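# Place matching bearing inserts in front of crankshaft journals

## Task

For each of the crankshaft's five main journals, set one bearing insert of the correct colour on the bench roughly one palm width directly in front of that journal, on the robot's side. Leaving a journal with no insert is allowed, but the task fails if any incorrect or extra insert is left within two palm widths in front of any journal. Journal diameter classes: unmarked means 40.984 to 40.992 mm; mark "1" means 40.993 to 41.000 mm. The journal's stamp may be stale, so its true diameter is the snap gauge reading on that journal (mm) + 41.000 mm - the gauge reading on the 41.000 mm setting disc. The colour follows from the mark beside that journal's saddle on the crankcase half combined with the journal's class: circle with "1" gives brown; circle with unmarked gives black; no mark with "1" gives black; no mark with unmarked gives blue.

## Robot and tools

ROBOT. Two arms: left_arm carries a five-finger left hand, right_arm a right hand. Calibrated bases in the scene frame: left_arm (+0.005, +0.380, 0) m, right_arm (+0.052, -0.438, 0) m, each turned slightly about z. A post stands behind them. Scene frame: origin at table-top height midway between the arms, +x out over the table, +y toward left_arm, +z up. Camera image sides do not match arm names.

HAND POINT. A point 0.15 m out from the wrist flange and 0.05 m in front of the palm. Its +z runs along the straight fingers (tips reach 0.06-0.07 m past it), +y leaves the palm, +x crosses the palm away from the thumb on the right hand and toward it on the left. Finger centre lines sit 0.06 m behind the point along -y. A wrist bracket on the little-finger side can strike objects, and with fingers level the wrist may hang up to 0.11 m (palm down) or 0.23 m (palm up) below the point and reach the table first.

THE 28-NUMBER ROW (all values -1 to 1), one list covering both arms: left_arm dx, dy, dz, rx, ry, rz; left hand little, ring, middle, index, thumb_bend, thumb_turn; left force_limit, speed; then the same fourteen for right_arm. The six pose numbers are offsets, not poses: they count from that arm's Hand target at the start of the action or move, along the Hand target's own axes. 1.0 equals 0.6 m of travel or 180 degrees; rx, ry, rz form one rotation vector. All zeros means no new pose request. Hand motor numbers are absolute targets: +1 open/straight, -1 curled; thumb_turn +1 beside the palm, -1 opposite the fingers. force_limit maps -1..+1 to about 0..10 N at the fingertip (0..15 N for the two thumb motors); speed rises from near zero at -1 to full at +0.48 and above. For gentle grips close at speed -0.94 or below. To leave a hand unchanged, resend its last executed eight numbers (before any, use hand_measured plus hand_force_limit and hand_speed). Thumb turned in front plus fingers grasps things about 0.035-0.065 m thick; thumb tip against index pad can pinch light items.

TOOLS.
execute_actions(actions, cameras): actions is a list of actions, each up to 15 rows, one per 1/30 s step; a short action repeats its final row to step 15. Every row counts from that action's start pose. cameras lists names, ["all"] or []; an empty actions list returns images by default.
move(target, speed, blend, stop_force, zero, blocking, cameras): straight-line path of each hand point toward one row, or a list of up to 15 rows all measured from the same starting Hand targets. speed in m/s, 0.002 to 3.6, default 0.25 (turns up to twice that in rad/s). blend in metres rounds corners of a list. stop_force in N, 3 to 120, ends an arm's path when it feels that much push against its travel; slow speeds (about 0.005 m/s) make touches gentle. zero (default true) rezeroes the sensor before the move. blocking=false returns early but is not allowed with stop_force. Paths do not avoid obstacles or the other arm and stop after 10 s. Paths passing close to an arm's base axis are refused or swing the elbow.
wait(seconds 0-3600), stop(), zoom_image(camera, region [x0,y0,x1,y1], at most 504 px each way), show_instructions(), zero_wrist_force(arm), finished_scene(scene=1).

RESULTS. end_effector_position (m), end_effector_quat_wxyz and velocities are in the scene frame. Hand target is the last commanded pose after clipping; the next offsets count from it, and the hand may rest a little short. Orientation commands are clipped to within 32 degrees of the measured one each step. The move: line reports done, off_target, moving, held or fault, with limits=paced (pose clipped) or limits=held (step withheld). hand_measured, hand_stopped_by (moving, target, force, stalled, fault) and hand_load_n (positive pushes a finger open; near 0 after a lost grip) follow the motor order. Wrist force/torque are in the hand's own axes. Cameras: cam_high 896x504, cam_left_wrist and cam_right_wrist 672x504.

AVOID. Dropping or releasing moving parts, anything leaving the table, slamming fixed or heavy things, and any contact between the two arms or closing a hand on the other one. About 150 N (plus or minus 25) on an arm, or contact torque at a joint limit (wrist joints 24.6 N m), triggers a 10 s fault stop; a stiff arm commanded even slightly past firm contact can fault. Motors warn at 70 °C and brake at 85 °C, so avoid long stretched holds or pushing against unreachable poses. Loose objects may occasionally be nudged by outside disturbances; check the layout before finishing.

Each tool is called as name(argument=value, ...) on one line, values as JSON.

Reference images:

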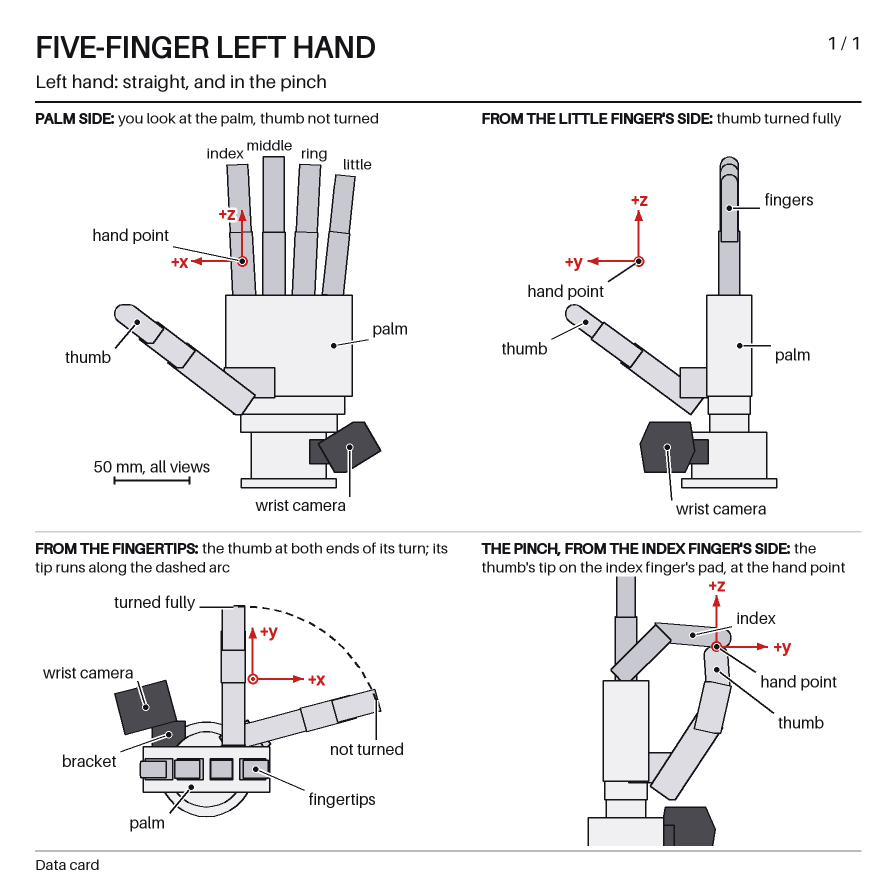

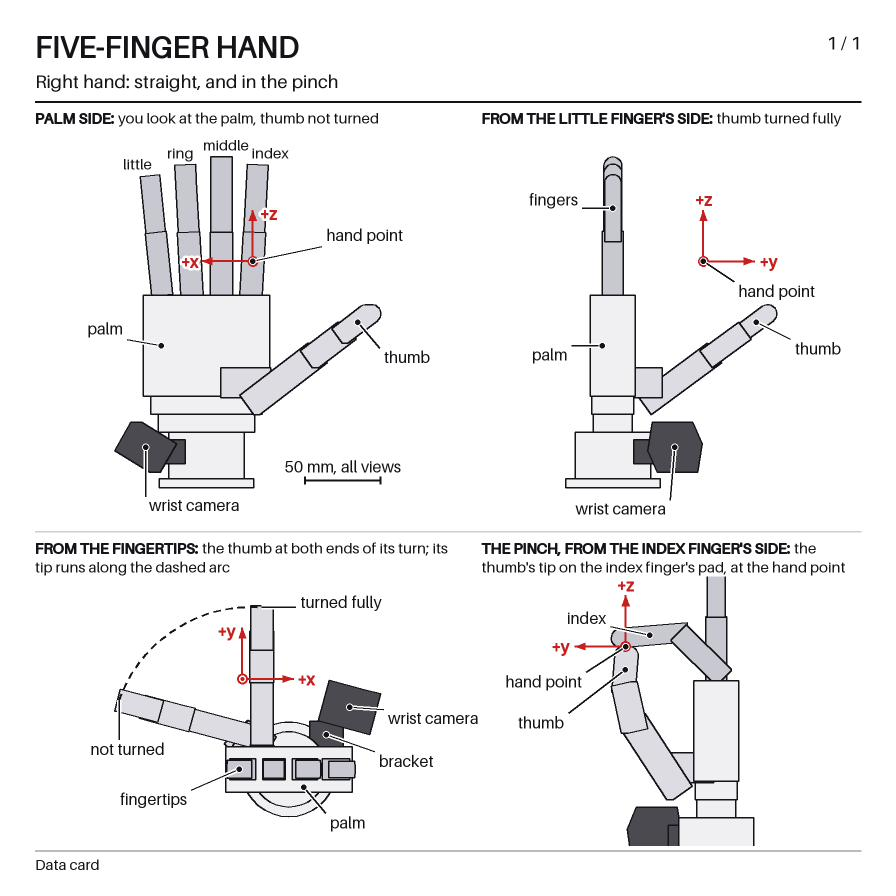

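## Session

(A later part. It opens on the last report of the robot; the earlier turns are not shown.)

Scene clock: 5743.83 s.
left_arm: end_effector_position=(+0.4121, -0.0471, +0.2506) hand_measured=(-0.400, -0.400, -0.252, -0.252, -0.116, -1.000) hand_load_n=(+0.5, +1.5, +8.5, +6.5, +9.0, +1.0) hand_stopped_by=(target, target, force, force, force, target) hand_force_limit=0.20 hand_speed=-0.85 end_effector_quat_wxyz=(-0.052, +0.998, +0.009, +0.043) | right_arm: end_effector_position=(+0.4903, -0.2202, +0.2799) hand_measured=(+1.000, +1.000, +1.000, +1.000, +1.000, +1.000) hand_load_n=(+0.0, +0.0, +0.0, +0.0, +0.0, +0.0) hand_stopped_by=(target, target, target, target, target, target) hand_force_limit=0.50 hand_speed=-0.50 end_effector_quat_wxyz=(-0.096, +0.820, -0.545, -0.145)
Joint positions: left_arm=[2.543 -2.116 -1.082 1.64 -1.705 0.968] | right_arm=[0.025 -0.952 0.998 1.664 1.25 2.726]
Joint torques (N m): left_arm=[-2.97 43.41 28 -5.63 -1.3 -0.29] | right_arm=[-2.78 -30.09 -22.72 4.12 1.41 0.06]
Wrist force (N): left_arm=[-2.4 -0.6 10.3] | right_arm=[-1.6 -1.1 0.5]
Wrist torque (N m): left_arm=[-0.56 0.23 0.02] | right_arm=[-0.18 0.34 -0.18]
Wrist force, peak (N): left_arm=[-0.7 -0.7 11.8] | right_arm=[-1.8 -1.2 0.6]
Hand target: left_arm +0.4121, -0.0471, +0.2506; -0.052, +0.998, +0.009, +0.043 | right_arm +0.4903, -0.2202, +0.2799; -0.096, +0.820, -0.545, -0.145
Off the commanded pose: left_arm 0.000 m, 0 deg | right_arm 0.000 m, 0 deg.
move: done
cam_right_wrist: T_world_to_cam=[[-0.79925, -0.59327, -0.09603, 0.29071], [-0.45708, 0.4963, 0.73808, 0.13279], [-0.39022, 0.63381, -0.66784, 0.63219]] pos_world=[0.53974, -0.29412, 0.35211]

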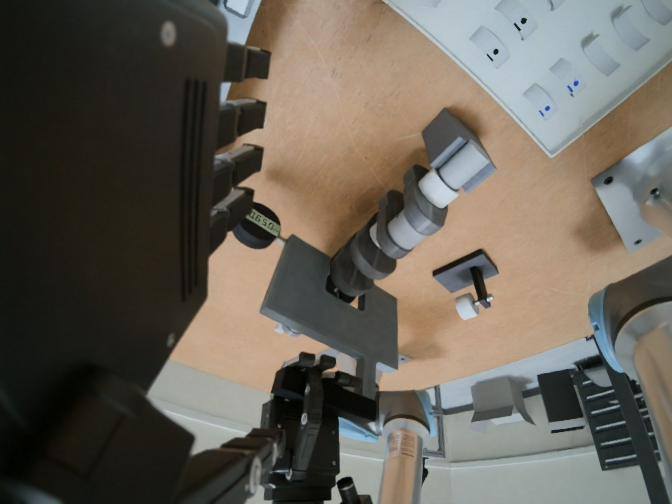

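move(target=[-0.0039,0.0046,0.0446,0,0,0,-0.4,-0.4,-0.4,-0.4,-0.25,-1,0.2,-0.85,0,0,0,0,0,0,1,1,1,1,1,1,0.5,-0.5], speed=0.006, stop_force=8, cameras=["cam_right_wrist"])

zoom_image(camera="cam_right_wrist", region=[230, 160, 430, 360])

Scene clock: 5754.90 s.
left_arm: end_effector_position=(+0.4121, -0.0471, +0.2362) hand_measured=(-0.400, -0.400, -0.252, -0.252, -0.116, -1.000) hand_load_n=(+0.0, +0.0, +8.0, +7.0, +9.5, +2.0) hand_stopped_by=(target, target, force, force, force, target) hand_force_limit=0.20 hand_speed=-0.85 end_effector_quat_wxyz=(-0.052, +0.998, +0.009, +0.043) | right_arm: end_effector_position=(+0.4903, -0.2202, +0.2799) hand_measured=(+1.000, +1.000, +1.000, +1.000, +1.000, +1.000) hand_load_n=(+0.0, +0.0, +0.0, +0.0, +0.0, +0.0) hand_stopped_by=(target, target, target, target, target, target) hand_force_limit=0.50 hand_speed=-0.50 end_effector_quat_wxyz=(-0.096, +0.820, -0.545, -0.145)
Joint positions: left_arm=[2.543 -2.119 -1.115 1.676 -1.705 0.968] | right_arm=[0.025 -0.952 0.998 1.664 1.25 2.726]
Joint torques (N m): left_arm=[-5.71 46.23 27.17 -5.7 0.52 -1.03] | right_arm=[-0.14 -31.95 -23.22 4.06 1.55 -0.04]
Wrist force (N): left_arm=[-1.2 0.3 7.3] | right_arm=[-1.7 -1.0 0.5]
Wrist torque (N m): left_arm=[-0.39 0.09 -0.16] | right_arm=[-0.16 0.35 -0.18]
Wrist force, peak (N): left_arm=[-2.7 -0.7 10.7] | right_arm=[-1.8 -1.2 0.5]
Hand target: left_arm +0.4121, -0.0471, +0.2362; -0.052, +0.998, +0.009, +0.043 (not the last commanded pose) | right_arm +0.4903, -0.2202, +0.2799; -0.096, +0.820, -0.545, -0.145
Off the commanded pose: left_arm 0.013 m, 0 deg | right_arm 0.000 m, 0 deg.
move: contact (left_arm)
cam_right_wrist: T_world_to_cam=[[-0.79925, -0.59327, -0.09603, 0.29071], [-0.45708, 0.4963, 0.73808, 0.13279], [-0.39022, 0.63381, -0.66784, 0.63219]] pos_world=[0.53974, -0.29412, 0.35211]

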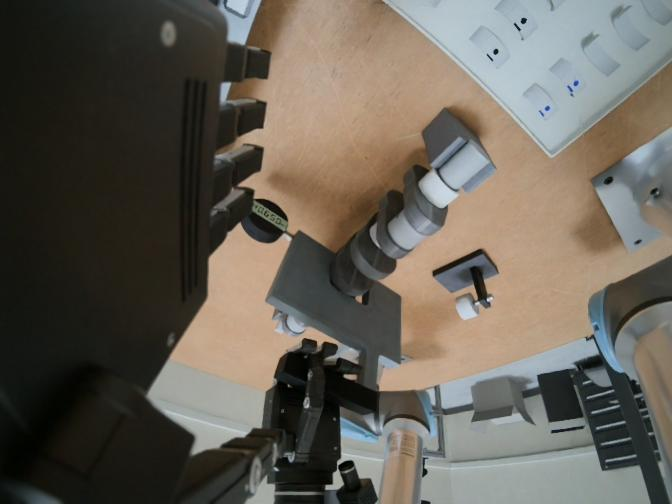

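Scaled by 2.520 from the camera's image (finer frame: 960x720).

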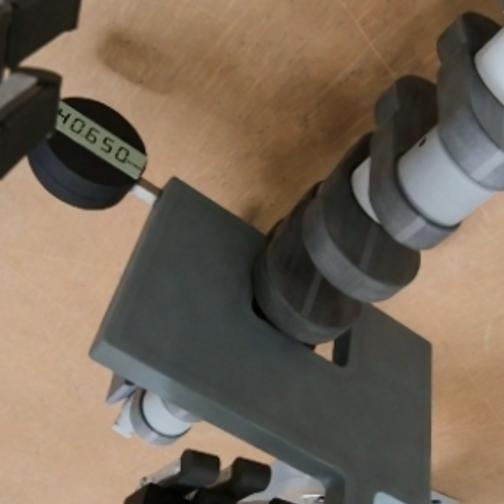

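move(target=[[0.0003,-0.0004,-0.005,0,0,0,-0.4,-0.4,-0.4,-0.4,-0.25,-1,0.2,-0.85,0,0,0,0,0,0,1,1,1,1,1,1,0.5,-0.5],[-0.003,-0.0005,-0.0053,0,0,0,-0.4,-0.4,-0.4,-0.4,-0.25,-1,0.2,-0.85,0,0,0,0,0,0,1,1,1,1,1,1,0.5,-0.5]], speed=0.01, cameras=[])

move(target=[-0.0022,0.0026,0.0248,0,0,0,-0.4,-0.4,-0.4,-0.4,-0.25,-1,0.2,-0.85,0,0,0,0,0,0,1,1,1,1,1,1,0.5,-0.5], speed=0.006, stop_force=8, cameras=["cam_right_wrist"])

zoom_image(camera="cam_right_wrist", region=[230, 160, 430, 360])

Scene clock: 5787.70 s.
left_arm: end_effector_position=(+0.4099, -0.0472, +0.2393) hand_measured=(-0.400, -0.400, -0.252, -0.252, -0.116, -1.000) hand_load_n=(+0.0, +0.0, +8.5, +7.0, +9.0, +1.0) hand_stopped_by=(target, target, force, force, force, target) hand_force_limit=0.20 hand_speed=-0.85 end_effector_quat_wxyz=(-0.052, +0.998, +0.009, +0.043) | right_arm: end_effector_position=(+0.4903, -0.2202, +0.2799) hand_measured=(+1.000, +1.000, +1.000, +1.000, +1.000, +1.000) hand_load_n=(+0.0, +0.0, +0.0, +0.0, +0.0, +0.0) hand_stopped_by=(target, target, target, target, target, target) hand_force_limit=0.50 hand_speed=-0.50 end_effector_quat_wxyz=(-0.096, +0.820, -0.545, -0.145)
Joint positions: left_arm=[2.54 -2.114 -1.114 1.67 -1.705 0.966] | right_arm=[0.025 -0.952 0.998 1.664 1.25 2.726]
Joint torques (N m): left_arm=[0.31 39.32 26.09 -0.23 -0.22 -0.6] | right_arm=[0.38 -32.01 -23.25 4.12 1.46 -0.52]
Wrist force (N): left_arm=[-2.7 -0.4 10.4] | right_arm=[-1.7 -1.1 0.3]
Wrist torque (N m): left_arm=[-0.56 0.16 0.01] | right_arm=[-0.16 0.35 -0.18]
Wrist force, peak (N): left_arm=[-4.2 0.1 11.3] | right_arm=[-1.9 -1.3 0.3]
Hand target: left_arm +0.4100, -0.0472, +0.2392; -0.052, +0.998, +0.009, +0.043 | right_arm +0.4903, -0.2202, +0.2799; -0.096, +0.820, -0.545, -0.145
Off the commanded pose: left_arm 0.000 m, 0 deg | right_arm 0.000 m, 0 deg.
move: done

Scene clock: 5789.10 s.
left_arm: end_effector_position=(+0.4100, -0.0472, +0.2370) hand_measured=(-0.400, -0.400, -0.252, -0.252, -0.116, -1.000) hand_load_n=(+0.0, +0.0, +8.0, +7.0, +9.5, +1.5) hand_stopped_by=(target, target, force, force, force, target) hand_force_limit=0.20 hand_speed=-0.85 end_effector_quat_wxyz=(-0.052, +0.998, +0.009, +0.043) | right_arm: end_effector_position=(+0.4903, -0.2202, +0.2799) hand_measured=(+1.000, +1.000, +1.000, +1.000, +1.000, +1.000) hand_load_n=(+0.0, +0.0, +0.0, +0.0, +0.0, +0.0) hand_stopped_by=(target, target, target, target, target, target) hand_force_limit=0.50 hand_speed=-0.50 end_effector_quat_wxyz=(-0.096, +0.820, -0.545, -0.145)
Joint positions: left_arm=[2.54 -2.115 -1.119 1.675 -1.705 0.966] | right_arm=[0.025 -0.952 0.998 1.664 1.25 2.726]
Joint torques (N m): left_arm=[2.45 47.17 26.92 -5.56 -1.3 0.58] | right_arm=[0.8 -32.44 -22.95 4.07 1.43 -0.61]
Wrist force (N): left_arm=[-1.1 -0.3 7.6] | right_arm=[-1.6 -1.2 0.5]
Wrist torque (N m): left_arm=[-0.42 0.12 -0.10] | right_arm=[-0.19 0.34 -0.19]
Wrist force, peak (N): left_arm=[-2.9 -0.6 10.5] | right_arm=[-1.7 -1.3 0.4]
Hand target: left_arm +0.4100, -0.0472, +0.2371; -0.052, +0.998, +0.009, +0.043 (not the last commanded pose) | right_arm +0.4903, -0.2202, +0.2799; -0.096, +0.820, -0.545, -0.145
Off the commanded pose: left_arm 0.013 m, 0 deg | right_arm 0.000 m, 0 deg.
move: contact (left_arm)
cam_right_wrist: T_world_to_cam=[[-0.79925, -0.59327, -0.09603, 0.29071], [-0.45708, 0.4963, 0.73808, 0.13279], [-0.39022, 0.63381, -0.66784, 0.63219]] pos_world=[0.53974, -0.29412, 0.35211]

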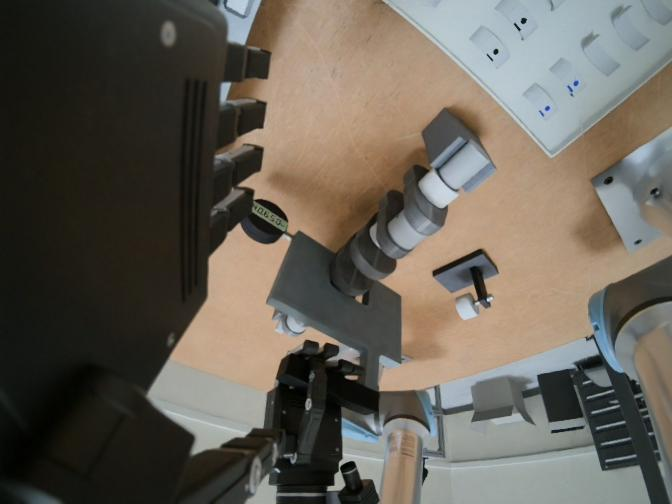

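Scaled by 2.520 from the camera's image (finer frame: 960x720).

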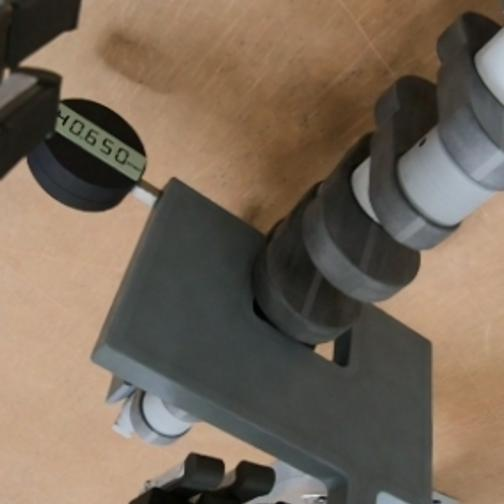

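move(target=[[0.0003,-0.0004,-0.005,0,0,0,-0.4,-0.4,-0.4,-0.4,-0.25,-1,0.2,-0.85,0,0,0,0,0,0,1,1,1,1,1,1,0.5,-0.5],[0.0077,-0.0005,-0.0043,0,0,0,-0.4,-0.4,-0.4,-0.4,-0.25,-1,0.2,-0.85,0,0,0,0,0,0,1,1,1,1,1,1,0.5,-0.5]], speed=0.01, cameras=[])

move(target=[-0.0022,0.0026,0.0248,0,0,0,-0.4,-0.4,-0.4,-0.4,-0.25,-1,0.2,-0.85,0,0,0,0,0,0,1,1,1,1,1,1,0.5,-0.5], speed=0.006, stop_force=8, cameras=["cam_right_wrist"])

zoom_image(camera="cam_right_wrist", region=[230, 160, 430, 360])

Scene clock: 5804.90 s.
left_arm: end_effector_position=(+0.4145, -0.0471, +0.2400) hand_measured=(-0.400, -0.400, -0.252, -0.252, -0.116, -1.000) hand_load_n=(+0.0, +0.0, +8.5, +7.0, +9.0, +1.5) hand_stopped_by=(target, target, force, force, force, target) hand_force_limit=0.20 hand_speed=-0.85 end_effector_quat_wxyz=(-0.052, +0.998, +0.009, +0.043) | right_arm: end_effector_position=(+0.4903, -0.2202, +0.2799) hand_measured=(+1.000, +1.000, +1.000, +1.000, +1.000, +1.000) hand_load_n=(+0.0, +0.0, +0.0, +0.0, +0.0, +0.0) hand_stopped_by=(target, target, target, target, target, target) hand_force_limit=0.50 hand_speed=-0.50 end_effector_quat_wxyz=(-0.096, +0.820, -0.545, -0.145)
Joint positions: left_arm=[2.545 -2.122 -1.1 1.664 -1.705 0.971] | right_arm=[0.025 -0.952 0.998 1.664 1.25 2.726]
Joint torques (N m): left_arm=[-2.74 46.04 15.97 -4.67 0.89 0.6] | right_arm=[2.81 -33.7 -23.85 4.17 1.52 -0.75]
Wrist force (N): left_arm=[-3.7 0.4 10.0] | right_arm=[-1.6 -1.1 0.5]
Wrist torque (N m): left_arm=[-0.49 0.21 -0.25] | right_arm=[-0.18 0.34 -0.18]
Wrist force, peak (N): left_arm=[-3.6 -0.7 11.1] | right_arm=[-1.8 -1.3 0.5]
Hand target: left_arm +0.4144, -0.0471, +0.2400; -0.052, +0.998, +0.009, +0.043 | right_arm +0.4903, -0.2202, +0.2799; -0.096, +0.820, -0.545, -0.145
Off the commanded pose: left_arm 0.000 m, 0 deg | right_arm 0.000 m, 0 deg.
move: done

Scene clock: 5806.63 s.
left_arm: end_effector_position=(+0.4144, -0.0471, +0.2353) hand_measured=(-0.400, -0.400, -0.252, -0.252, -0.116, -1.000) hand_load_n=(+0.0, +0.0, +8.0, +7.0, +9.0, +1.5) hand_stopped_by=(target, target, force, force, force, target) hand_force_limit=0.20 hand_speed=-0.85 end_effector_quat_wxyz=(-0.052, +0.998, +0.009, +0.043) | right_arm: end_effector_position=(+0.4903, -0.2202, +0.2799) hand_measured=(+1.000, +1.000, +1.000, +1.000, +1.000, +1.000) hand_load_n=(+0.0, +0.0, +0.0, +0.0, -0.5, +0.0) hand_stopped_by=(target, target, target, target, target, target) hand_force_limit=0.50 hand_speed=-0.50 end_effector_quat_wxyz=(-0.096, +0.820, -0.545, -0.145)
Joint positions: left_arm=[2.545 -2.123 -1.111 1.676 -1.705 0.97] | right_arm=[0.025 -0.952 0.998 1.664 1.25 2.726]
Joint torques (N m): left_arm=[-6.01 45.55 27.19 -5.51 1.04 -1.38] | right_arm=[3.97 -34.33 -23.2 4.19 1.51 -0.97]
Wrist force (N): left_arm=[-1.3 0.0 7.3] | right_arm=[-1.7 -1.1 0.4]
Wrist torque (N m): left_arm=[-0.44 0.08 -0.30] | right_arm=[-0.17 0.35 -0.18]
Wrist force, peak (N): left_arm=[-3.6 0.3 10.1] | right_arm=[-1.8 -1.1 0.6]
Hand target: left_arm +0.4144, -0.0471, +0.2353; -0.052, +0.998, +0.009, +0.043 (not the last commanded pose) | right_arm +0.4903, -0.2202, +0.2799; -0.096, +0.820, -0.545, -0.145
Off the commanded pose: left_arm 0.010 m, 0 deg | right_arm 0.000 m, 0 deg.
move: contact (left_arm)
cam_right_wrist: T_world_to_cam=[[-0.79925, -0.59327, -0.09603, 0.29071], [-0.45708, 0.4963, 0.73808, 0.13279], [-0.39022, 0.63381, -0.66784, 0.63219]] pos_world=[0.53974, -0.29412, 0.35211]

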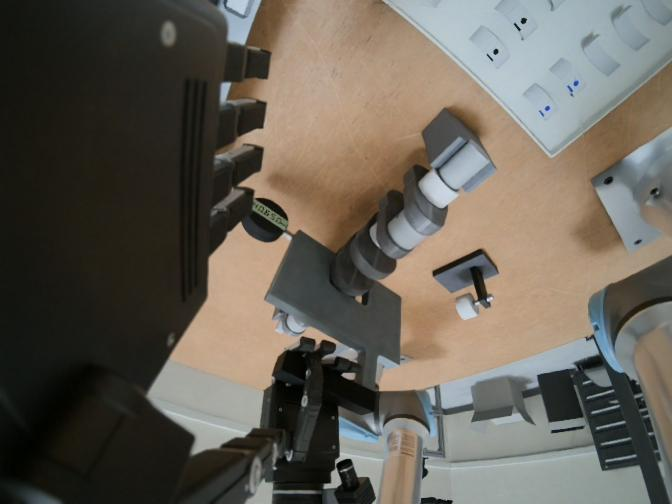

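Scaled by 2.520 from the camera's image (finer frame: 960x720).

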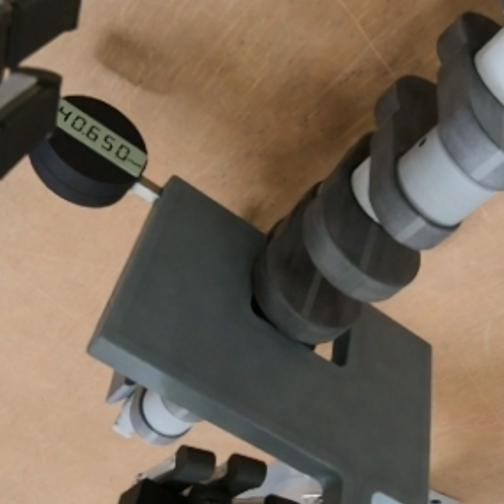

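move(target=[[0.0064,-0.0164,-0.1572,0,0,0,-0.4,-0.4,-0.4,-0.4,-0.25,-1,0.2,-0.85,0,0,0,0,0,0,1,1,1,1,1,1,0.5,-0.5],[-0.3605,-0.2138,-0.1183,0,0,0,-0.4,-0.4,-0.4,-0.4,-0.25,-1,0.2,-0.85,0,0,0,0,0,0,1,1,1,1,1,1,0.5,-0.5],[-0.3772,-0.1941,0.0718,0,0,0,-0.4,-0.4,-0.4,-0.4,-0.25,-1,0.2,-0.85,0,0,0,0,0,0,1,1,1,1,1,1,0.5,-0.5]], speed=[0.04,0.12,0.06], blend=[0.005,0.01,0], cameras=["cam_right_wrist","cam_left_wrist"])

Scene clock: 5863.17 s.
left_arm: end_effector_position=(+0.1899, +0.0699, +0.1851) hand_measured=(-0.400, -0.400, -0.252, -0.252, -0.116, -1.000) hand_load_n=(+0.0, +3.5, +8.5, +6.5, +9.0, +1.0) hand_stopped_by=(target, target, force, force, force, target) hand_force_limit=0.20 hand_speed=-0.85 end_effector_quat_wxyz=(-0.052, +0.998, +0.009, +0.043) | right_arm: end_effector_position=(+0.4903, -0.2202, +0.2799) hand_measured=(+1.000, +1.000, +1.000, +1.000, +1.000, +1.000) hand_load_n=(+0.5, +0.0, -0.5, +0.0, +0.0, +0.0) hand_stopped_by=(target, target, target, target, target, target) hand_force_limit=0.50 hand_speed=-0.50 end_effector_quat_wxyz=(-0.096, +0.820, -0.545, -0.145)
Joint positions: left_arm=[2.45 -1.603 -1.933 1.965 -1.705 0.874] | right_arm=[0.025 -0.952 0.998 1.664 1.25 2.726]
Joint torques (N m): left_arm=[-5.29 26.59 22.58 -5.26 1.4 -1.02] | right_arm=[5.18 -35.83 -23.36 4.02 1.52 -1.2]
Wrist force (N): left_arm=[-1.1 -0.4 11.7] | right_arm=[-1.6 -0.9 0.6]
Wrist torque (N m): left_arm=[-0.57 0.25 0.04] | right_arm=[-0.16 0.34 -0.18]
Wrist force, peak (N): left_arm=[-4.2 0.1 12.1] | right_arm=[-1.9 -1.0 0.6]
Hand target: left_arm +0.1899, +0.0699, +0.1851; -0.052, +0.998, +0.009, +0.043 | right_arm +0.4903, -0.2202, +0.2799; -0.096, +0.820, -0.545, -0.145
Off the commanded pose: left_arm 0.000 m, 0 deg | right_arm 0.000 m, 0 deg.
move: done
cam_left_wrist: T_world_to_cam=[[0.24173, 0.96639, 0.08747, -0.1286], [0.81266, -0.25088, 0.52597, -0.22932], [0.53024, -0.05606, -0.846, 0.17655]] pos_world=[0.12383, 0.07664, 0.28123]
cam_right_wrist: T_world_to_cam=[[-0.79925, -0.59327, -0.09603, 0.29071], [-0.45708, 0.4963, 0.73808, 0.13279], [-0.39022, 0.63381, -0.66784, 0.63219]] pos_world=[0.53974, -0.29412, 0.35211]
Images, in order (width x height): cam_left_wrist 672x504, cam_right_wrist 672x504.

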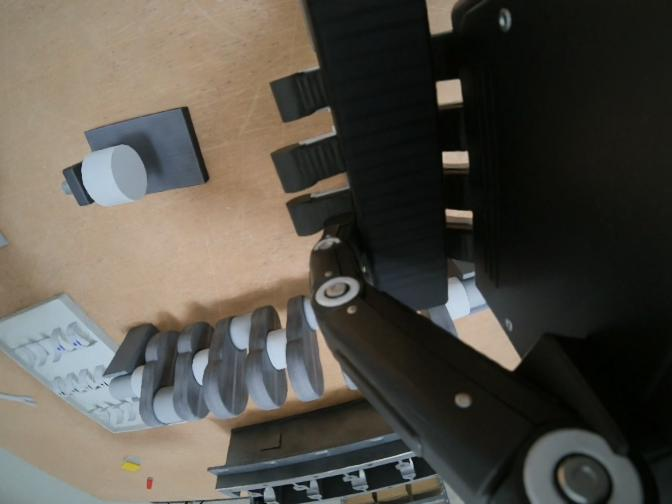

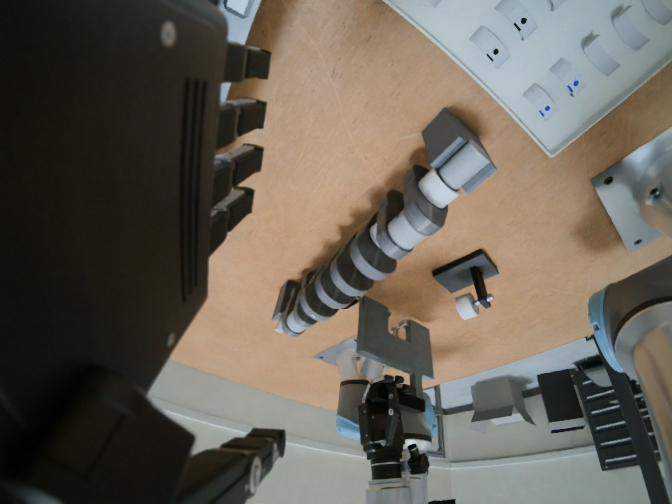

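move(target=[-0.083,-0.0019,-0.0071,0,0,0,-0.4,-0.4,-0.4,-0.4,-0.25,-1,0.2,-0.85,0,0,0,0,0,0,1,1,1,1,1,1,0.5,-0.5], speed=0.05, cameras=["cam_right_wrist"])

zoom_image(camera="cam_right_wrist", region=[300, 250, 460, 440])

Scene clock: 5873.70 s.
left_arm: end_effector_position=(+0.1398, +0.0699, +0.1851) hand_measured=(-0.400, -0.400, -0.252, -0.252, -0.116, -1.000) hand_load_n=(+0.0, +4.5, +8.0, +6.0, +9.0, +1.5) hand_stopped_by=(target, target, force, force, force, target) hand_force_limit=0.20 hand_speed=-0.85 end_effector_quat_wxyz=(-0.052, +0.998, +0.009, +0.043) | right_arm: end_effector_position=(+0.4903, -0.2202, +0.2799) hand_measured=(+1.000, +1.000, +1.000, +1.000, +1.000, +1.000) hand_load_n=(+0.0, +0.0, +0.0, +0.0, +0.0, +0.0) hand_stopped_by=(target, target, target, target, target, target) hand_force_limit=0.50 hand_speed=-0.50 end_effector_quat_wxyz=(-0.096, +0.820, -0.545, -0.145)
Joint positions: left_arm=[2.323 -1.557 -1.983 1.953 -1.704 0.746] | right_arm=[0.025 -0.952 0.998 1.664 1.25 2.726]
Joint torques (N m): left_arm=[4.08 10.38 25.34 -2.79 -0.36 1.6] | right_arm=[5.02 -36.88 -23.01 4.2 1.36 -1.14]
Wrist force (N): left_arm=[-0.9 -1.1 11.7] | right_arm=[-1.6 -1.2 0.3]
Wrist torque (N m): left_arm=[-0.63 0.32 -0.06] | right_arm=[-0.18 0.34 -0.18]
Wrist force, peak (N): left_arm=[-0.8 -0.5 12.1] | right_arm=[-1.8 -1.2 0.3]
Hand target: left_arm +0.1399, +0.0699, +0.1851; -0.052, +0.998, +0.009, +0.043 | right_arm +0.4903, -0.2202, +0.2799; -0.096, +0.820, -0.545, -0.145
Off the commanded pose: left_arm 0.000 m, 0 deg | right_arm 0.000 m, 0 deg.
move: done
cam_right_wrist: T_world_to_cam=[[-0.79925, -0.59327, -0.09603, 0.29071], [-0.45708, 0.4963, 0.73808, 0.13279], [-0.39022, 0.63381, -0.66784, 0.63219]] pos_world=[0.53974, -0.29412, 0.35211]

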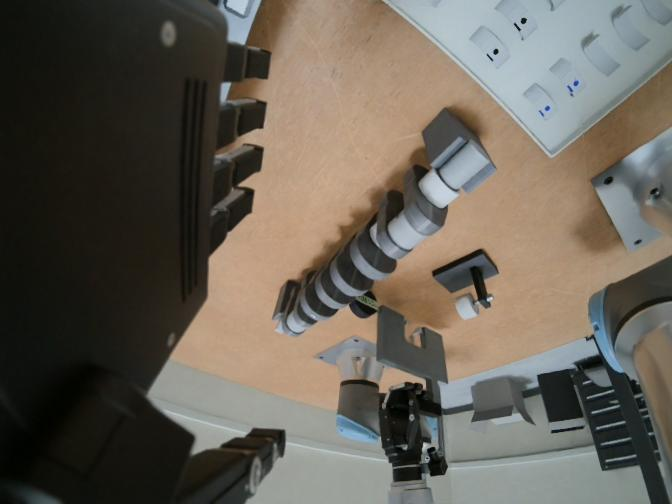

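Scaled by 2.653 from the camera's image (finer frame: 960x720).

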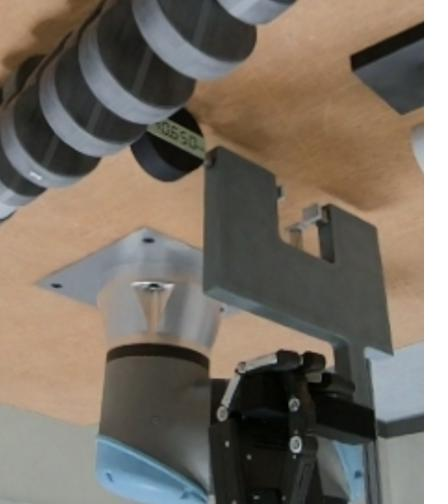

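move(target=[-0.0045,0.0053,0.052,0,0,0,-0.4,-0.4,-0.4,-0.4,-0.25,-1,0.2,-0.85,0,0,0,0,0,0,1,1,1,1,1,1,0.5,-0.5], speed=0.008, stop_force=5, cameras=["cam_right_wrist"])

zoom_image(camera="cam_right_wrist", region=[300, 250, 460, 440])

Scene clock: 5886.90 s.
left_arm: end_effector_position=(+0.1399, +0.0699, +0.1735) hand_measured=(-0.400, -0.400, -0.252, -0.252, -0.116, -1.000) hand_load_n=(+0.5, +2.0, +8.5, +6.0, +8.5, +1.5) hand_stopped_by=(target, target, force, force, force, target) hand_force_limit=0.20 hand_speed=-0.85 end_effector_quat_wxyz=(-0.052, +0.998, +0.009, +0.043) | right_arm: end_effector_position=(+0.4903, -0.2202, +0.2799) hand_measured=(+1.000, +1.000, +1.000, +1.000, +1.000, +1.000) hand_load_n=(+0.0, +0.0, +0.0, -0.5, +0.0, +0.0) hand_stopped_by=(target, target, target, target, target, target) hand_force_limit=0.50 hand_speed=-0.50 end_effector_quat_wxyz=(-0.096, +0.820, -0.545, -0.145)
Joint positions: left_arm=[2.323 -1.569 -2.004 1.985 -1.704 0.746] | right_arm=[0.025 -0.952 0.998 1.664 1.25 2.726]
Joint torques (N m): left_arm=[3.01 24.22 23.87 -5.86 -1.5 1.56] | right_arm=[5.32 -38.27 -23.38 4.07 1.45 -1.3]
Wrist force (N): left_arm=[0.4 -1.0 7.1] | right_arm=[-1.7 -1.2 0.4]
Wrist torque (N m): left_arm=[-0.45 0.15 0.01] | right_arm=[-0.19 0.36 -0.19]
Wrist force, peak (N): left_arm=[-0.7 -0.6 11.9] | right_arm=[-1.8 -1.1 0.6]
Hand target: left_arm +0.1399, +0.0699, +0.1735; -0.052, +0.998, +0.009, +0.043 (not the last commanded pose) | right_arm +0.4903, -0.2202, +0.2799; -0.096, +0.820, -0.545, -0.145
Off the commanded pose: left_arm 0.020 m, 0 deg | right_arm 0.000 m, 0 deg.
move: contact (left_arm)
cam_right_wrist: T_world_to_cam=[[-0.79925, -0.59327, -0.09603, 0.29071], [-0.45708, 0.4963, 0.73808, 0.13279], [-0.39022, 0.63381, -0.66784, 0.63219]] pos_world=[0.53974, -0.29412, 0.35211]

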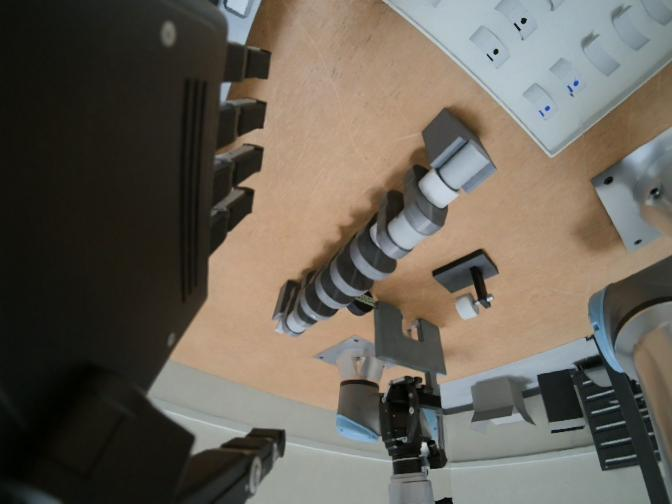

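Scaled by 2.653 from the camera's image (finer frame: 960x720).

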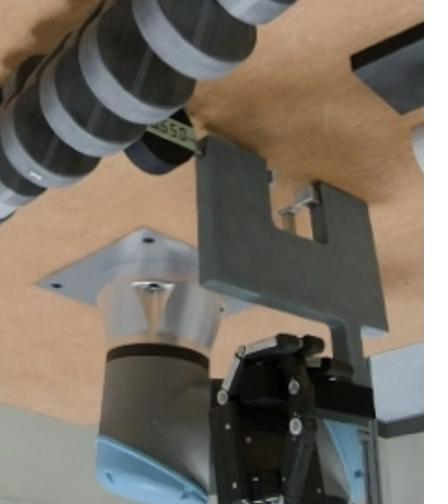

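move(target=[-0.0004,0.0005,0.005,0,0,0,-0.4,-0.4,-0.4,-0.4,-0.25,-1,0.2,-0.85,0,0,0,0,0,0,1,1,1,1,1,1,0.5,-0.5], speed=0.005, cameras=[])

Scene clock: 5893.90 s.
left_arm: end_effector_position=(+0.1399, +0.0699, +0.1705) hand_measured=(-0.400, -0.400, -0.252, -0.252, -0.116, -1.000) hand_load_n=(+0.0, +0.0, +8.0, +6.0, +8.5, +1.0) hand_stopped_by=(target, target, force, force, force, target) hand_force_limit=0.20 hand_speed=-0.85 end_effector_quat_wxyz=(-0.052, +0.998, +0.009, +0.043) | right_arm: end_effector_position=(+0.4903, -0.2202, +0.2799) hand_measured=(+1.000, +1.000, +1.000, +1.000, +1.000, +1.000) hand_load_n=(+0.0, +0.0, +0.0, +0.0, +0.0, +0.0) hand_stopped_by=(target, target, target, target, target, target) hand_force_limit=0.50 hand_speed=-0.50 end_effector_quat_wxyz=(-0.096, +0.820, -0.545, -0.145)
Joint positions: left_arm=[2.323 -1.573 -2.009 1.994 -1.704 0.746] | right_arm=[0.025 -0.952 0.998 1.664 1.25 2.726]
Joint torques (N m): left_arm=[5.64 12.66 13.66 -0.93 -1.65 1.63] | right_arm=[5.72 -38.79 -23.24 4.2 1.36 -1.24]
Wrist force (N): left_arm=[0.8 -0.9 1.7] | right_arm=[-1.6 -1.0 0.4]
Wrist torque (N m): left_arm=[-0.19 -0.09 0.01] | right_arm=[-0.15 0.33 -0.17]
Wrist force, peak (N): left_arm=[0.4 -1.0 7.5] | right_arm=[-1.9 -1.2 0.5]
Hand target: left_arm +0.1399, +0.0699, +0.1705; -0.052, +0.998, +0.009, +0.043 | right_arm +0.4903, -0.2202, +0.2799; -0.096, +0.820, -0.545, -0.145
Off the commanded pose: left_arm 0.000 m, 0 deg | right_arm 0.000 m, 0 deg.
move: done

move(target=[0,0,0,0,0,0,-0.15,-0.15,-0.1,-0.1,0.1,-1,0.2,-0.85,0,0,0,0,0,0,1,1,1,1,1,1,0.5,-0.5], speed=0.01, cameras=["cam_right_wrist","cam_left_wrist"])

zoom_image(camera="cam_right_wrist", region=[300, 250, 460, 440])

Scene clock: 5923.13 s.
left_arm: end_effector_position=(+0.1399, +0.0699, +0.1705) hand_measured=(-0.150, -0.150, -0.100, -0.100, +0.100, -1.000) hand_load_n=(+0.0, +0.0, +0.0, +0.0, +0.0, +0.0) hand_stopped_by=(target, target, target, target, target, target) hand_force_limit=0.20 hand_speed=-0.85 end_effector_quat_wxyz=(-0.052, +0.998, +0.009, +0.043) | right_arm: end_effector_position=(+0.4903, -0.2202, +0.2799) hand_measured=(+1.000, +1.000, +1.000, +1.000, +1.000, +1.000) hand_load_n=(+0.0, +0.0, +0.0, +0.0, +0.0, +0.0) hand_stopped_by=(target, target, target, target, target, target) hand_force_limit=0.50 hand_speed=-0.50 end_effector_quat_wxyz=(-0.096, +0.820, -0.545, -0.145)
Joint positions: left_arm=[2.323 -1.573 -2.009 1.994 -1.704 0.746] | right_arm=[0.025 -0.952 0.998 1.664 1.25 2.726]
Joint torques (N m): left_arm=[5.1 22.15 22.15 -4.73 -1.62 1.85] | right_arm=[6.39 -38.69 -23.33 4.27 1.44 -1.2]
Wrist force (N): left_arm=[0.9 -0.8 1.5] | right_arm=[-1.7 -1.1 0.6]
Wrist torque (N m): left_arm=[-0.16 -0.11 0.00] | right_arm=[-0.19 0.35 -0.19]
Wrist force, peak (N): left_arm=[0.6 -1.2 2.0] | right_arm=[-1.7 -1.3 0.5]
Hand target: left_arm +0.1399, +0.0699, +0.1705; -0.052, +0.998, +0.009, +0.043 | right_arm +0.4903, -0.2202, +0.2799; -0.096, +0.820, -0.545, -0.145
Off the commanded pose: left_arm 0.000 m, 0 deg | right_arm 0.000 m, 0 deg.
move: done
cam_left_wrist: T_world_to_cam=[[0.24177, 0.96639, 0.08739, -0.11523], [0.81262, -0.25087, 0.52604, -0.18108], [0.53028, -0.05616, -0.84596, 0.19079]] pos_world=[0.07383, 0.07664, 0.26673]
cam_right_wrist: T_world_to_cam=[[-0.79925, -0.59327, -0.09603, 0.29071], [-0.45708, 0.4963, 0.73808, 0.13279], [-0.39022, 0.63381, -0.66784, 0.63219]] pos_world=[0.53974, -0.29412, 0.35211]
Images, in order (width x height): cam_left_wrist 672x504, cam_right_wrist 672x504.

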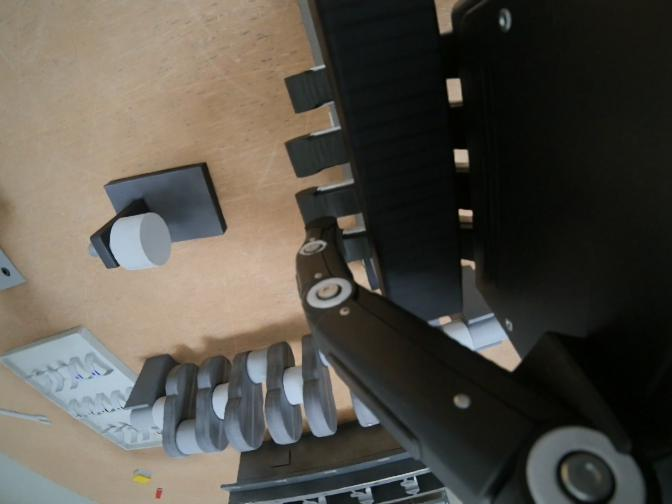

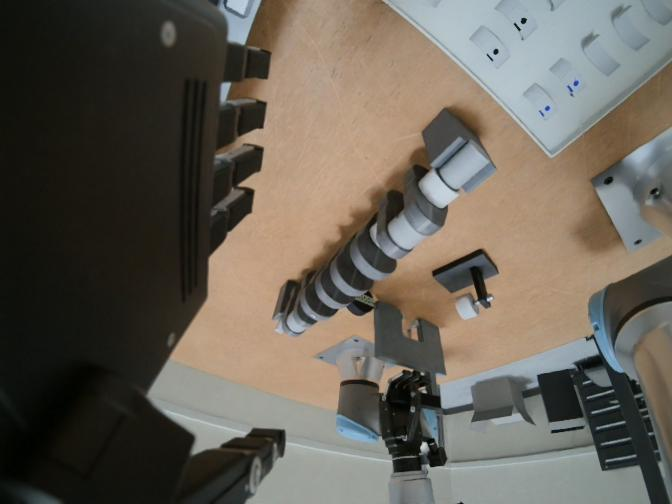

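Scaled by 2.653 from the camera's image (finer frame: 960x720).

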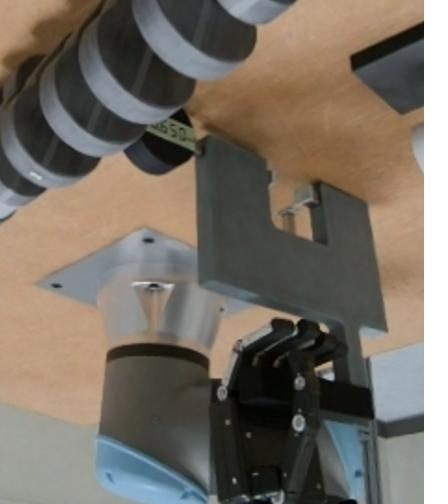

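move(target=[-0.0412,-0.004,-0.0073,-0.0329,-0.0276,-0.0045,-0.15,-0.15,-0.1,-0.1,0.1,-1,0.2,-0.85,0,0,0,0,0,0,1,1,1,1,1,1,0.5,-0.5], speed=0.02, stop_force=5, cameras=["cam_right_wrist","cam_left_wrist"])

zoom_image(camera="cam_right_wrist", region=[300, 250, 460, 440])

Scene clock: 5972.80 s.
left_arm: end_effector_position=(+0.1148, +0.0715, +0.1730) hand_measured=(-0.150, -0.150, -0.100, -0.100, +0.100, -1.000) hand_load_n=(+0.5, +0.0, +0.0, +0.0, +0.0, +0.0) hand_stopped_by=(target, target, target, target, target, target) hand_force_limit=0.20 hand_speed=-0.85 end_effector_quat_wxyz=(+0.001, +1.000, +0.016, +0.000) | right_arm: end_effector_position=(+0.4903, -0.2202, +0.2799) hand_measured=(+1.000, +1.000, +1.000, +1.000, +1.000, +1.000) hand_load_n=(+0.0, +0.0, +0.0, +0.0, -0.5, +0.0) hand_stopped_by=(target, target, target, target, target, target) hand_force_limit=0.50 hand_speed=-0.50 end_effector_quat_wxyz=(-0.096, +0.820, -0.545, -0.145)
Joint positions: left_arm=[2.391 -1.493 -2.077 2 -1.57 0.802] | right_arm=[0.025 -0.952 0.998 1.664 1.25 2.726]
Joint torques (N m): left_arm=[-8.71 4.95 22.74 -0.61 -1.69 -1.42] | right_arm=[5.04 -40.87 -23.87 4.16 1.46 -1.1]
Wrist force (N): left_arm=[2.9 -1.5 2.3] | right_arm=[-1.7 -1.2 0.5]
Wrist torque (N m): left_arm=[-0.32 0.04 0.07] | right_arm=[-0.19 0.35 -0.19]
Wrist force, peak (N): left_arm=[4.9 -1.3 2.7] | right_arm=[-1.8 -1.3 0.5]
Hand target: left_arm +0.1148, +0.0715, +0.1730; +0.001, +1.000, +0.016, +0.000 | right_arm +0.4903, -0.2202, +0.2799; -0.096, +0.820, -0.545, -0.145
Off the commanded pose: left_arm 0.000 m, 0 deg | right_arm 0.000 m, 0 deg.
move: done
cam_left_wrist: T_world_to_cam=[[0.23033, 0.97247, -0.03534, -0.08876], [0.85763, -0.1857, 0.47957, -0.1634], [0.4598, -0.14076, -0.87679, 0.22565]] pos_world=[0.05683, 0.08774, 0.27307]
cam_right_wrist: T_world_to_cam=[[-0.79925, -0.59327, -0.09603, 0.29071], [-0.45708, 0.4963, 0.73808, 0.13279], [-0.39022, 0.63381, -0.66784, 0.63219]] pos_world=[0.53974, -0.29412, 0.35211]
Images, in order (width x height): cam_left_wrist 672x504, cam_right_wrist 672x504.

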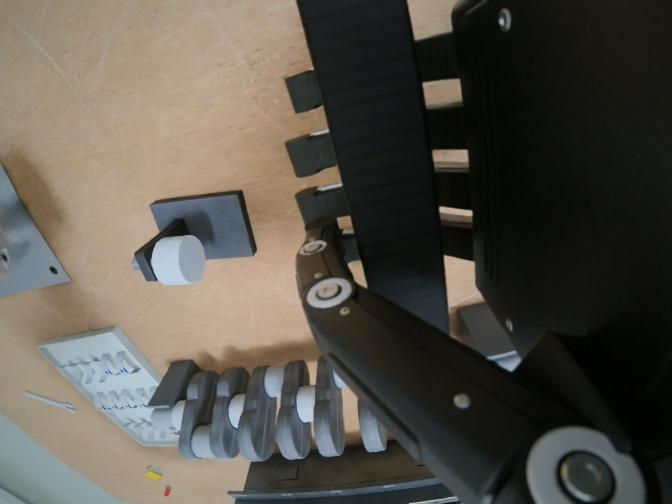

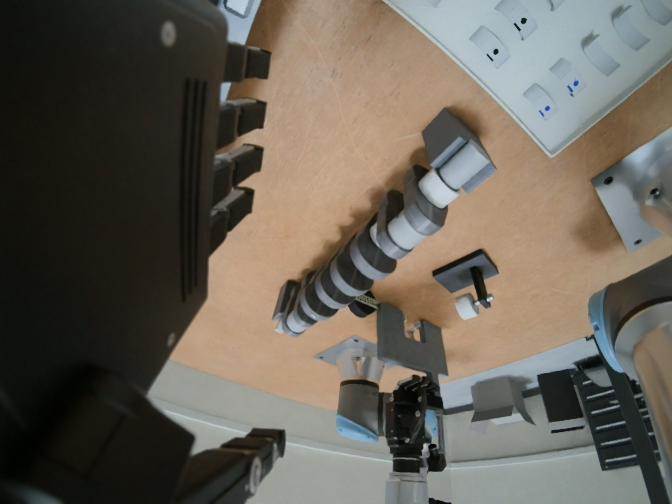

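Scaled by 2.653 from the camera's image (finer frame: 960x720).

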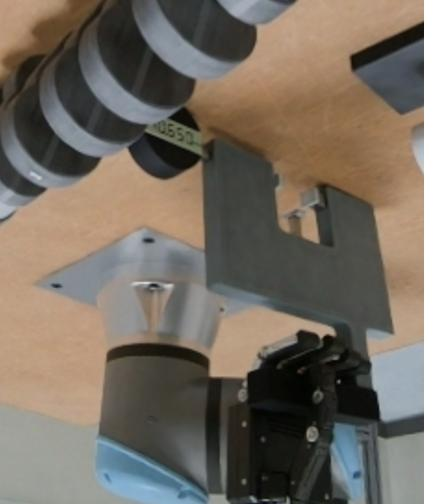

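move(target=[0,0,0,0,0,0,-0.35,-0.35,-0.2,-0.2,-0.2,-1,0.0,-0.88,0,0,0,0,0,0,1,1,1,1,1,1,0.5,-0.5], speed=0.02, cameras=[])

move(target=[0,0,0,0,0,0,-0.42,-0.42,-0.42,-0.42,-0.3,-1,0.6,-0.88,0,0,0,0,0,0,1,1,1,1,1,1,0.5,-0.5], speed=0.02, cameras=["cam_right_wrist","cam_left_wrist"])

Scene clock: 5997.47 s.
left_arm: end_effector_position=(+0.1148, +0.0715, +0.1730) hand_measured=(-0.350, -0.350, -0.200, -0.200, -0.196, -1.000) hand_load_n=(+1.0, +2.0, +0.0, +0.0, +6.0, +2.5) hand_stopped_by=(target, target, target, target, target, target) hand_force_limit=0.00 hand_speed=-0.88 end_effector_quat_wxyz=(+0.001, +1.000, +0.016, +0.000) | right_arm: end_effector_position=(+0.4903, -0.2202, +0.2799) hand_measured=(+1.000, +1.000, +1.000, +1.000, +1.000, +1.000) hand_load_n=(+0.0, +0.0, +0.0, +0.0, +0.0, +0.0) hand_stopped_by=(target, target, target, target, target, target) hand_force_limit=0.50 hand_speed=-0.50 end_effector_quat_wxyz=(-0.096, +0.820, -0.545, -0.145)
Joint positions: left_arm=[2.391 -1.493 -2.077 2 -1.57 0.802] | right_arm=[0.025 -0.952 0.998 1.664 1.25 2.726]
Joint torques (N m): left_arm=[-2.74 13.72 22.5 -3.8 -0.96 -1.17] | right_arm=[4.61 -41.89 -22.84 4.15 1.44 -1.15]
Wrist force (N): left_arm=[0.0 -0.9 8.4] | right_arm=[-1.8 -1.1 0.4]
Wrist torque (N m): left_arm=[-0.58 0.38 0.07] | right_arm=[-0.17 0.37 -0.19]
Wrist force, peak (N): left_arm=[1.7 -2.5 9.7] | right_arm=[-1.8 -1.2 0.5]
Hand target: left_arm +0.1148, +0.0715, +0.1730; +0.001, +1.000, +0.016, +0.000 | right_arm +0.4903, -0.2202, +0.2799; -0.096, +0.820, -0.545, -0.145
Off the commanded pose: left_arm 0.000 m, 0 deg | right_arm 0.000 m, 0 deg.
move: done

Scene clock: 5998.00 s.
left_arm: end_effector_position=(+0.1148, +0.0715, +0.1730) hand_measured=(-0.418, -0.420, -0.252, -0.264, -0.238, -1.000) hand_load_n=(+5.0, +1.5, +9.0, +8.5, +12.0, +2.5) hand_stopped_by=(target, target, force, force, force, target) hand_force_limit=0.60 hand_speed=-0.88 end_effector_quat_wxyz=(+0.001, +1.000, +0.016, +0.000) | right_arm: end_effector_position=(+0.4903, -0.2202, +0.2799) hand_measured=(+1.000, +1.000, +1.000, +1.000, +1.000, +1.000) hand_load_n=(+0.0, +0.0, +0.0, +0.0, +0.0, +0.0) hand_stopped_by=(target, target, target, target, target, target) hand_force_limit=0.50 hand_speed=-0.50 end_effector_quat_wxyz=(-0.096, +0.820, -0.545, -0.145)
Joint positions: left_arm=[2.391 -1.493 -2.077 2 -1.57 0.802] | right_arm=[0.025 -0.952 0.998 1.664 1.25 2.726]
Joint torques (N m): left_arm=[-2.02 17.27 23.41 -4.16 -0.84 -1.55] | right_arm=[5.49 -41.66 -22.69 4.15 1.42 -1.19]
Wrist force (N): left_arm=[1.6 -2.4 9.1] | right_arm=[-1.8 -1.1 0.5]
Wrist torque (N m): left_arm=[-0.62 0.34 0.08] | right_arm=[-0.18 0.37 -0.19]
Wrist force, peak (N): left_arm=[2.0 -2.2 9.7] | right_arm=[-1.9 -1.2 0.3]
Hand target: left_arm +0.1148, +0.0715, +0.1730; +0.001, +1.000, +0.016, +0.000 | right_arm +0.4903, -0.2202, +0.2799; -0.096, +0.820, -0.545, -0.145
Off the commanded pose: left_arm 0.000 m, 0 deg | right_arm 0.000 m, 0 deg.
move: done
cam_left_wrist: T_world_to_cam=[[0.23033, 0.97247, -0.03534, -0.08876], [0.85763, -0.1857, 0.47957, -0.1634], [0.4598, -0.14076, -0.87679, 0.22565]] pos_world=[0.05683, 0.08774, 0.27307]
cam_right_wrist: T_world_to_cam=[[-0.79925, -0.59327, -0.09603, 0.29071], [-0.45708, 0.4963, 0.73808, 0.13279], [-0.39022, 0.63381, -0.66784, 0.63219]] pos_world=[0.53974, -0.29412, 0.35211]
Images, in order (width x height): cam_left_wrist 672x504, cam_right_wrist 672x504.

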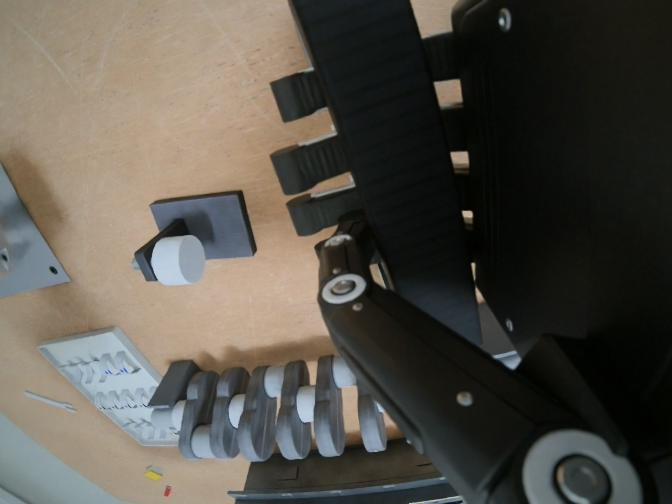

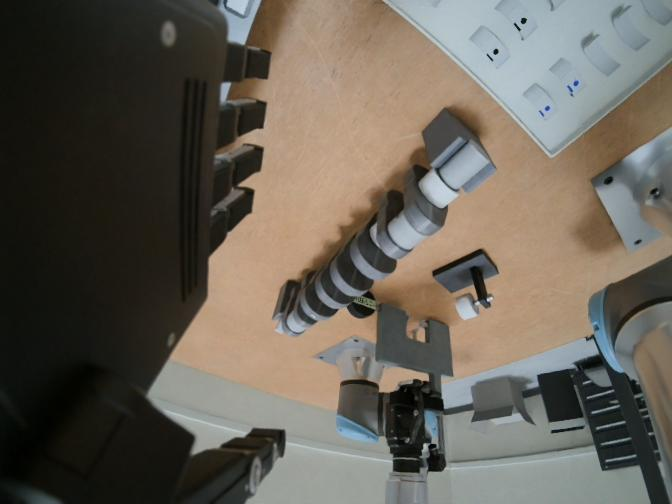

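move(target=[0,0,-0.1,0,0,0,-0.42,-0.42,-0.42,-0.42,-0.3,-1,0.6,-0.88,0,0,0,0,0,0,1,1,1,1,1,1,0.5,-0.5], speed=0.04, cameras=["cam_right_wrist"])

zoom_image(camera="cam_right_wrist", region=[320, 260, 480, 450])

Scene clock: 6007.57 s.
left_arm: end_effector_position=(+0.1148, +0.0716, +0.2330) hand_measured=(-0.420, -0.420, -0.252, -0.264, -0.238, -1.000) hand_load_n=(+0.0, +2.0, +8.5, +9.0, +12.0, +2.0) hand_stopped_by=(target, target, force, force, force, target) hand_force_limit=0.60 hand_speed=-0.88 end_effector_quat_wxyz=(+0.001, +1.000, +0.016, +0.000) | right_arm: end_effector_position=(+0.4903, -0.2202, +0.2799) hand_measured=(+1.000, +1.000, +1.000, +1.000, +1.000, +1.000) hand_load_n=(+0.0, +0.0, +0.0, +0.0, +0.0, +0.0) hand_stopped_by=(target, target, target, target, target, target) hand_force_limit=0.50 hand_speed=-0.50 end_effector_quat_wxyz=(-0.096, +0.820, -0.545, -0.145)
Joint positions: left_arm=[2.392 -1.44 -1.961 1.831 -1.57 0.802] | right_arm=[0.025 -0.952 0.998 1.664 1.25 2.726]
Joint torques (N m): left_arm=[5.24 5.14 12.76 -0.27 1.47 1.86] | right_arm=[5.35 -43.25 -22.81 4.15 1.37 -1.16]
Wrist force (N): left_arm=[-0.3 -2.5 11.6] | right_arm=[-1.5 -1.0 0.5]
Wrist torque (N m): left_arm=[-0.81 0.25 -0.02] | right_arm=[-0.16 0.32 -0.17]
Wrist force, peak (N): left_arm=[-0.2 -3.0 12.1] | right_arm=[-1.8 -1.2 0.3]
Hand target: left_arm +0.1148, +0.0716, +0.2330; +0.001, +1.000, +0.016, +0.000 | right_arm +0.4903, -0.2202, +0.2799; -0.096, +0.820, -0.545, -0.145
Off the commanded pose: left_arm 0.000 m, 0 deg | right_arm 0.000 m, 0 deg.
move: done
cam_right_wrist: T_world_to_cam=[[-0.79925, -0.59327, -0.09603, 0.29071], [-0.45708, 0.4963, 0.73808, 0.13279], [-0.39022, 0.63381, -0.66784, 0.63219]] pos_world=[0.53974, -0.29412, 0.35211]

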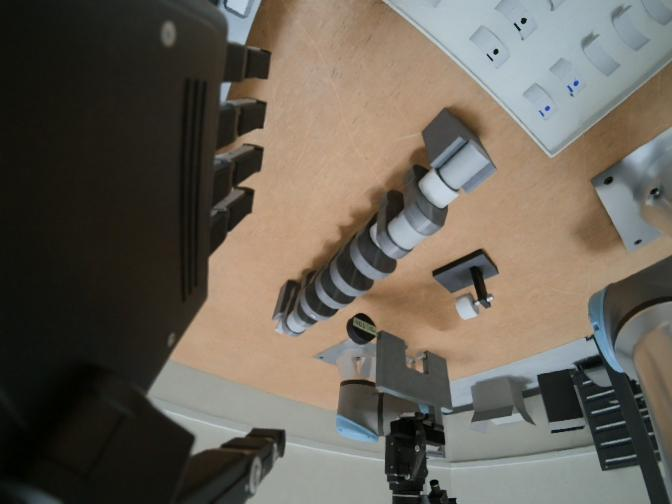

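Scaled by 2.653 from the camera's image (finer frame: 960x720).

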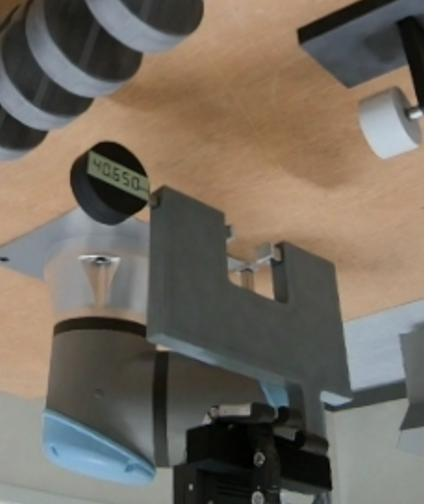

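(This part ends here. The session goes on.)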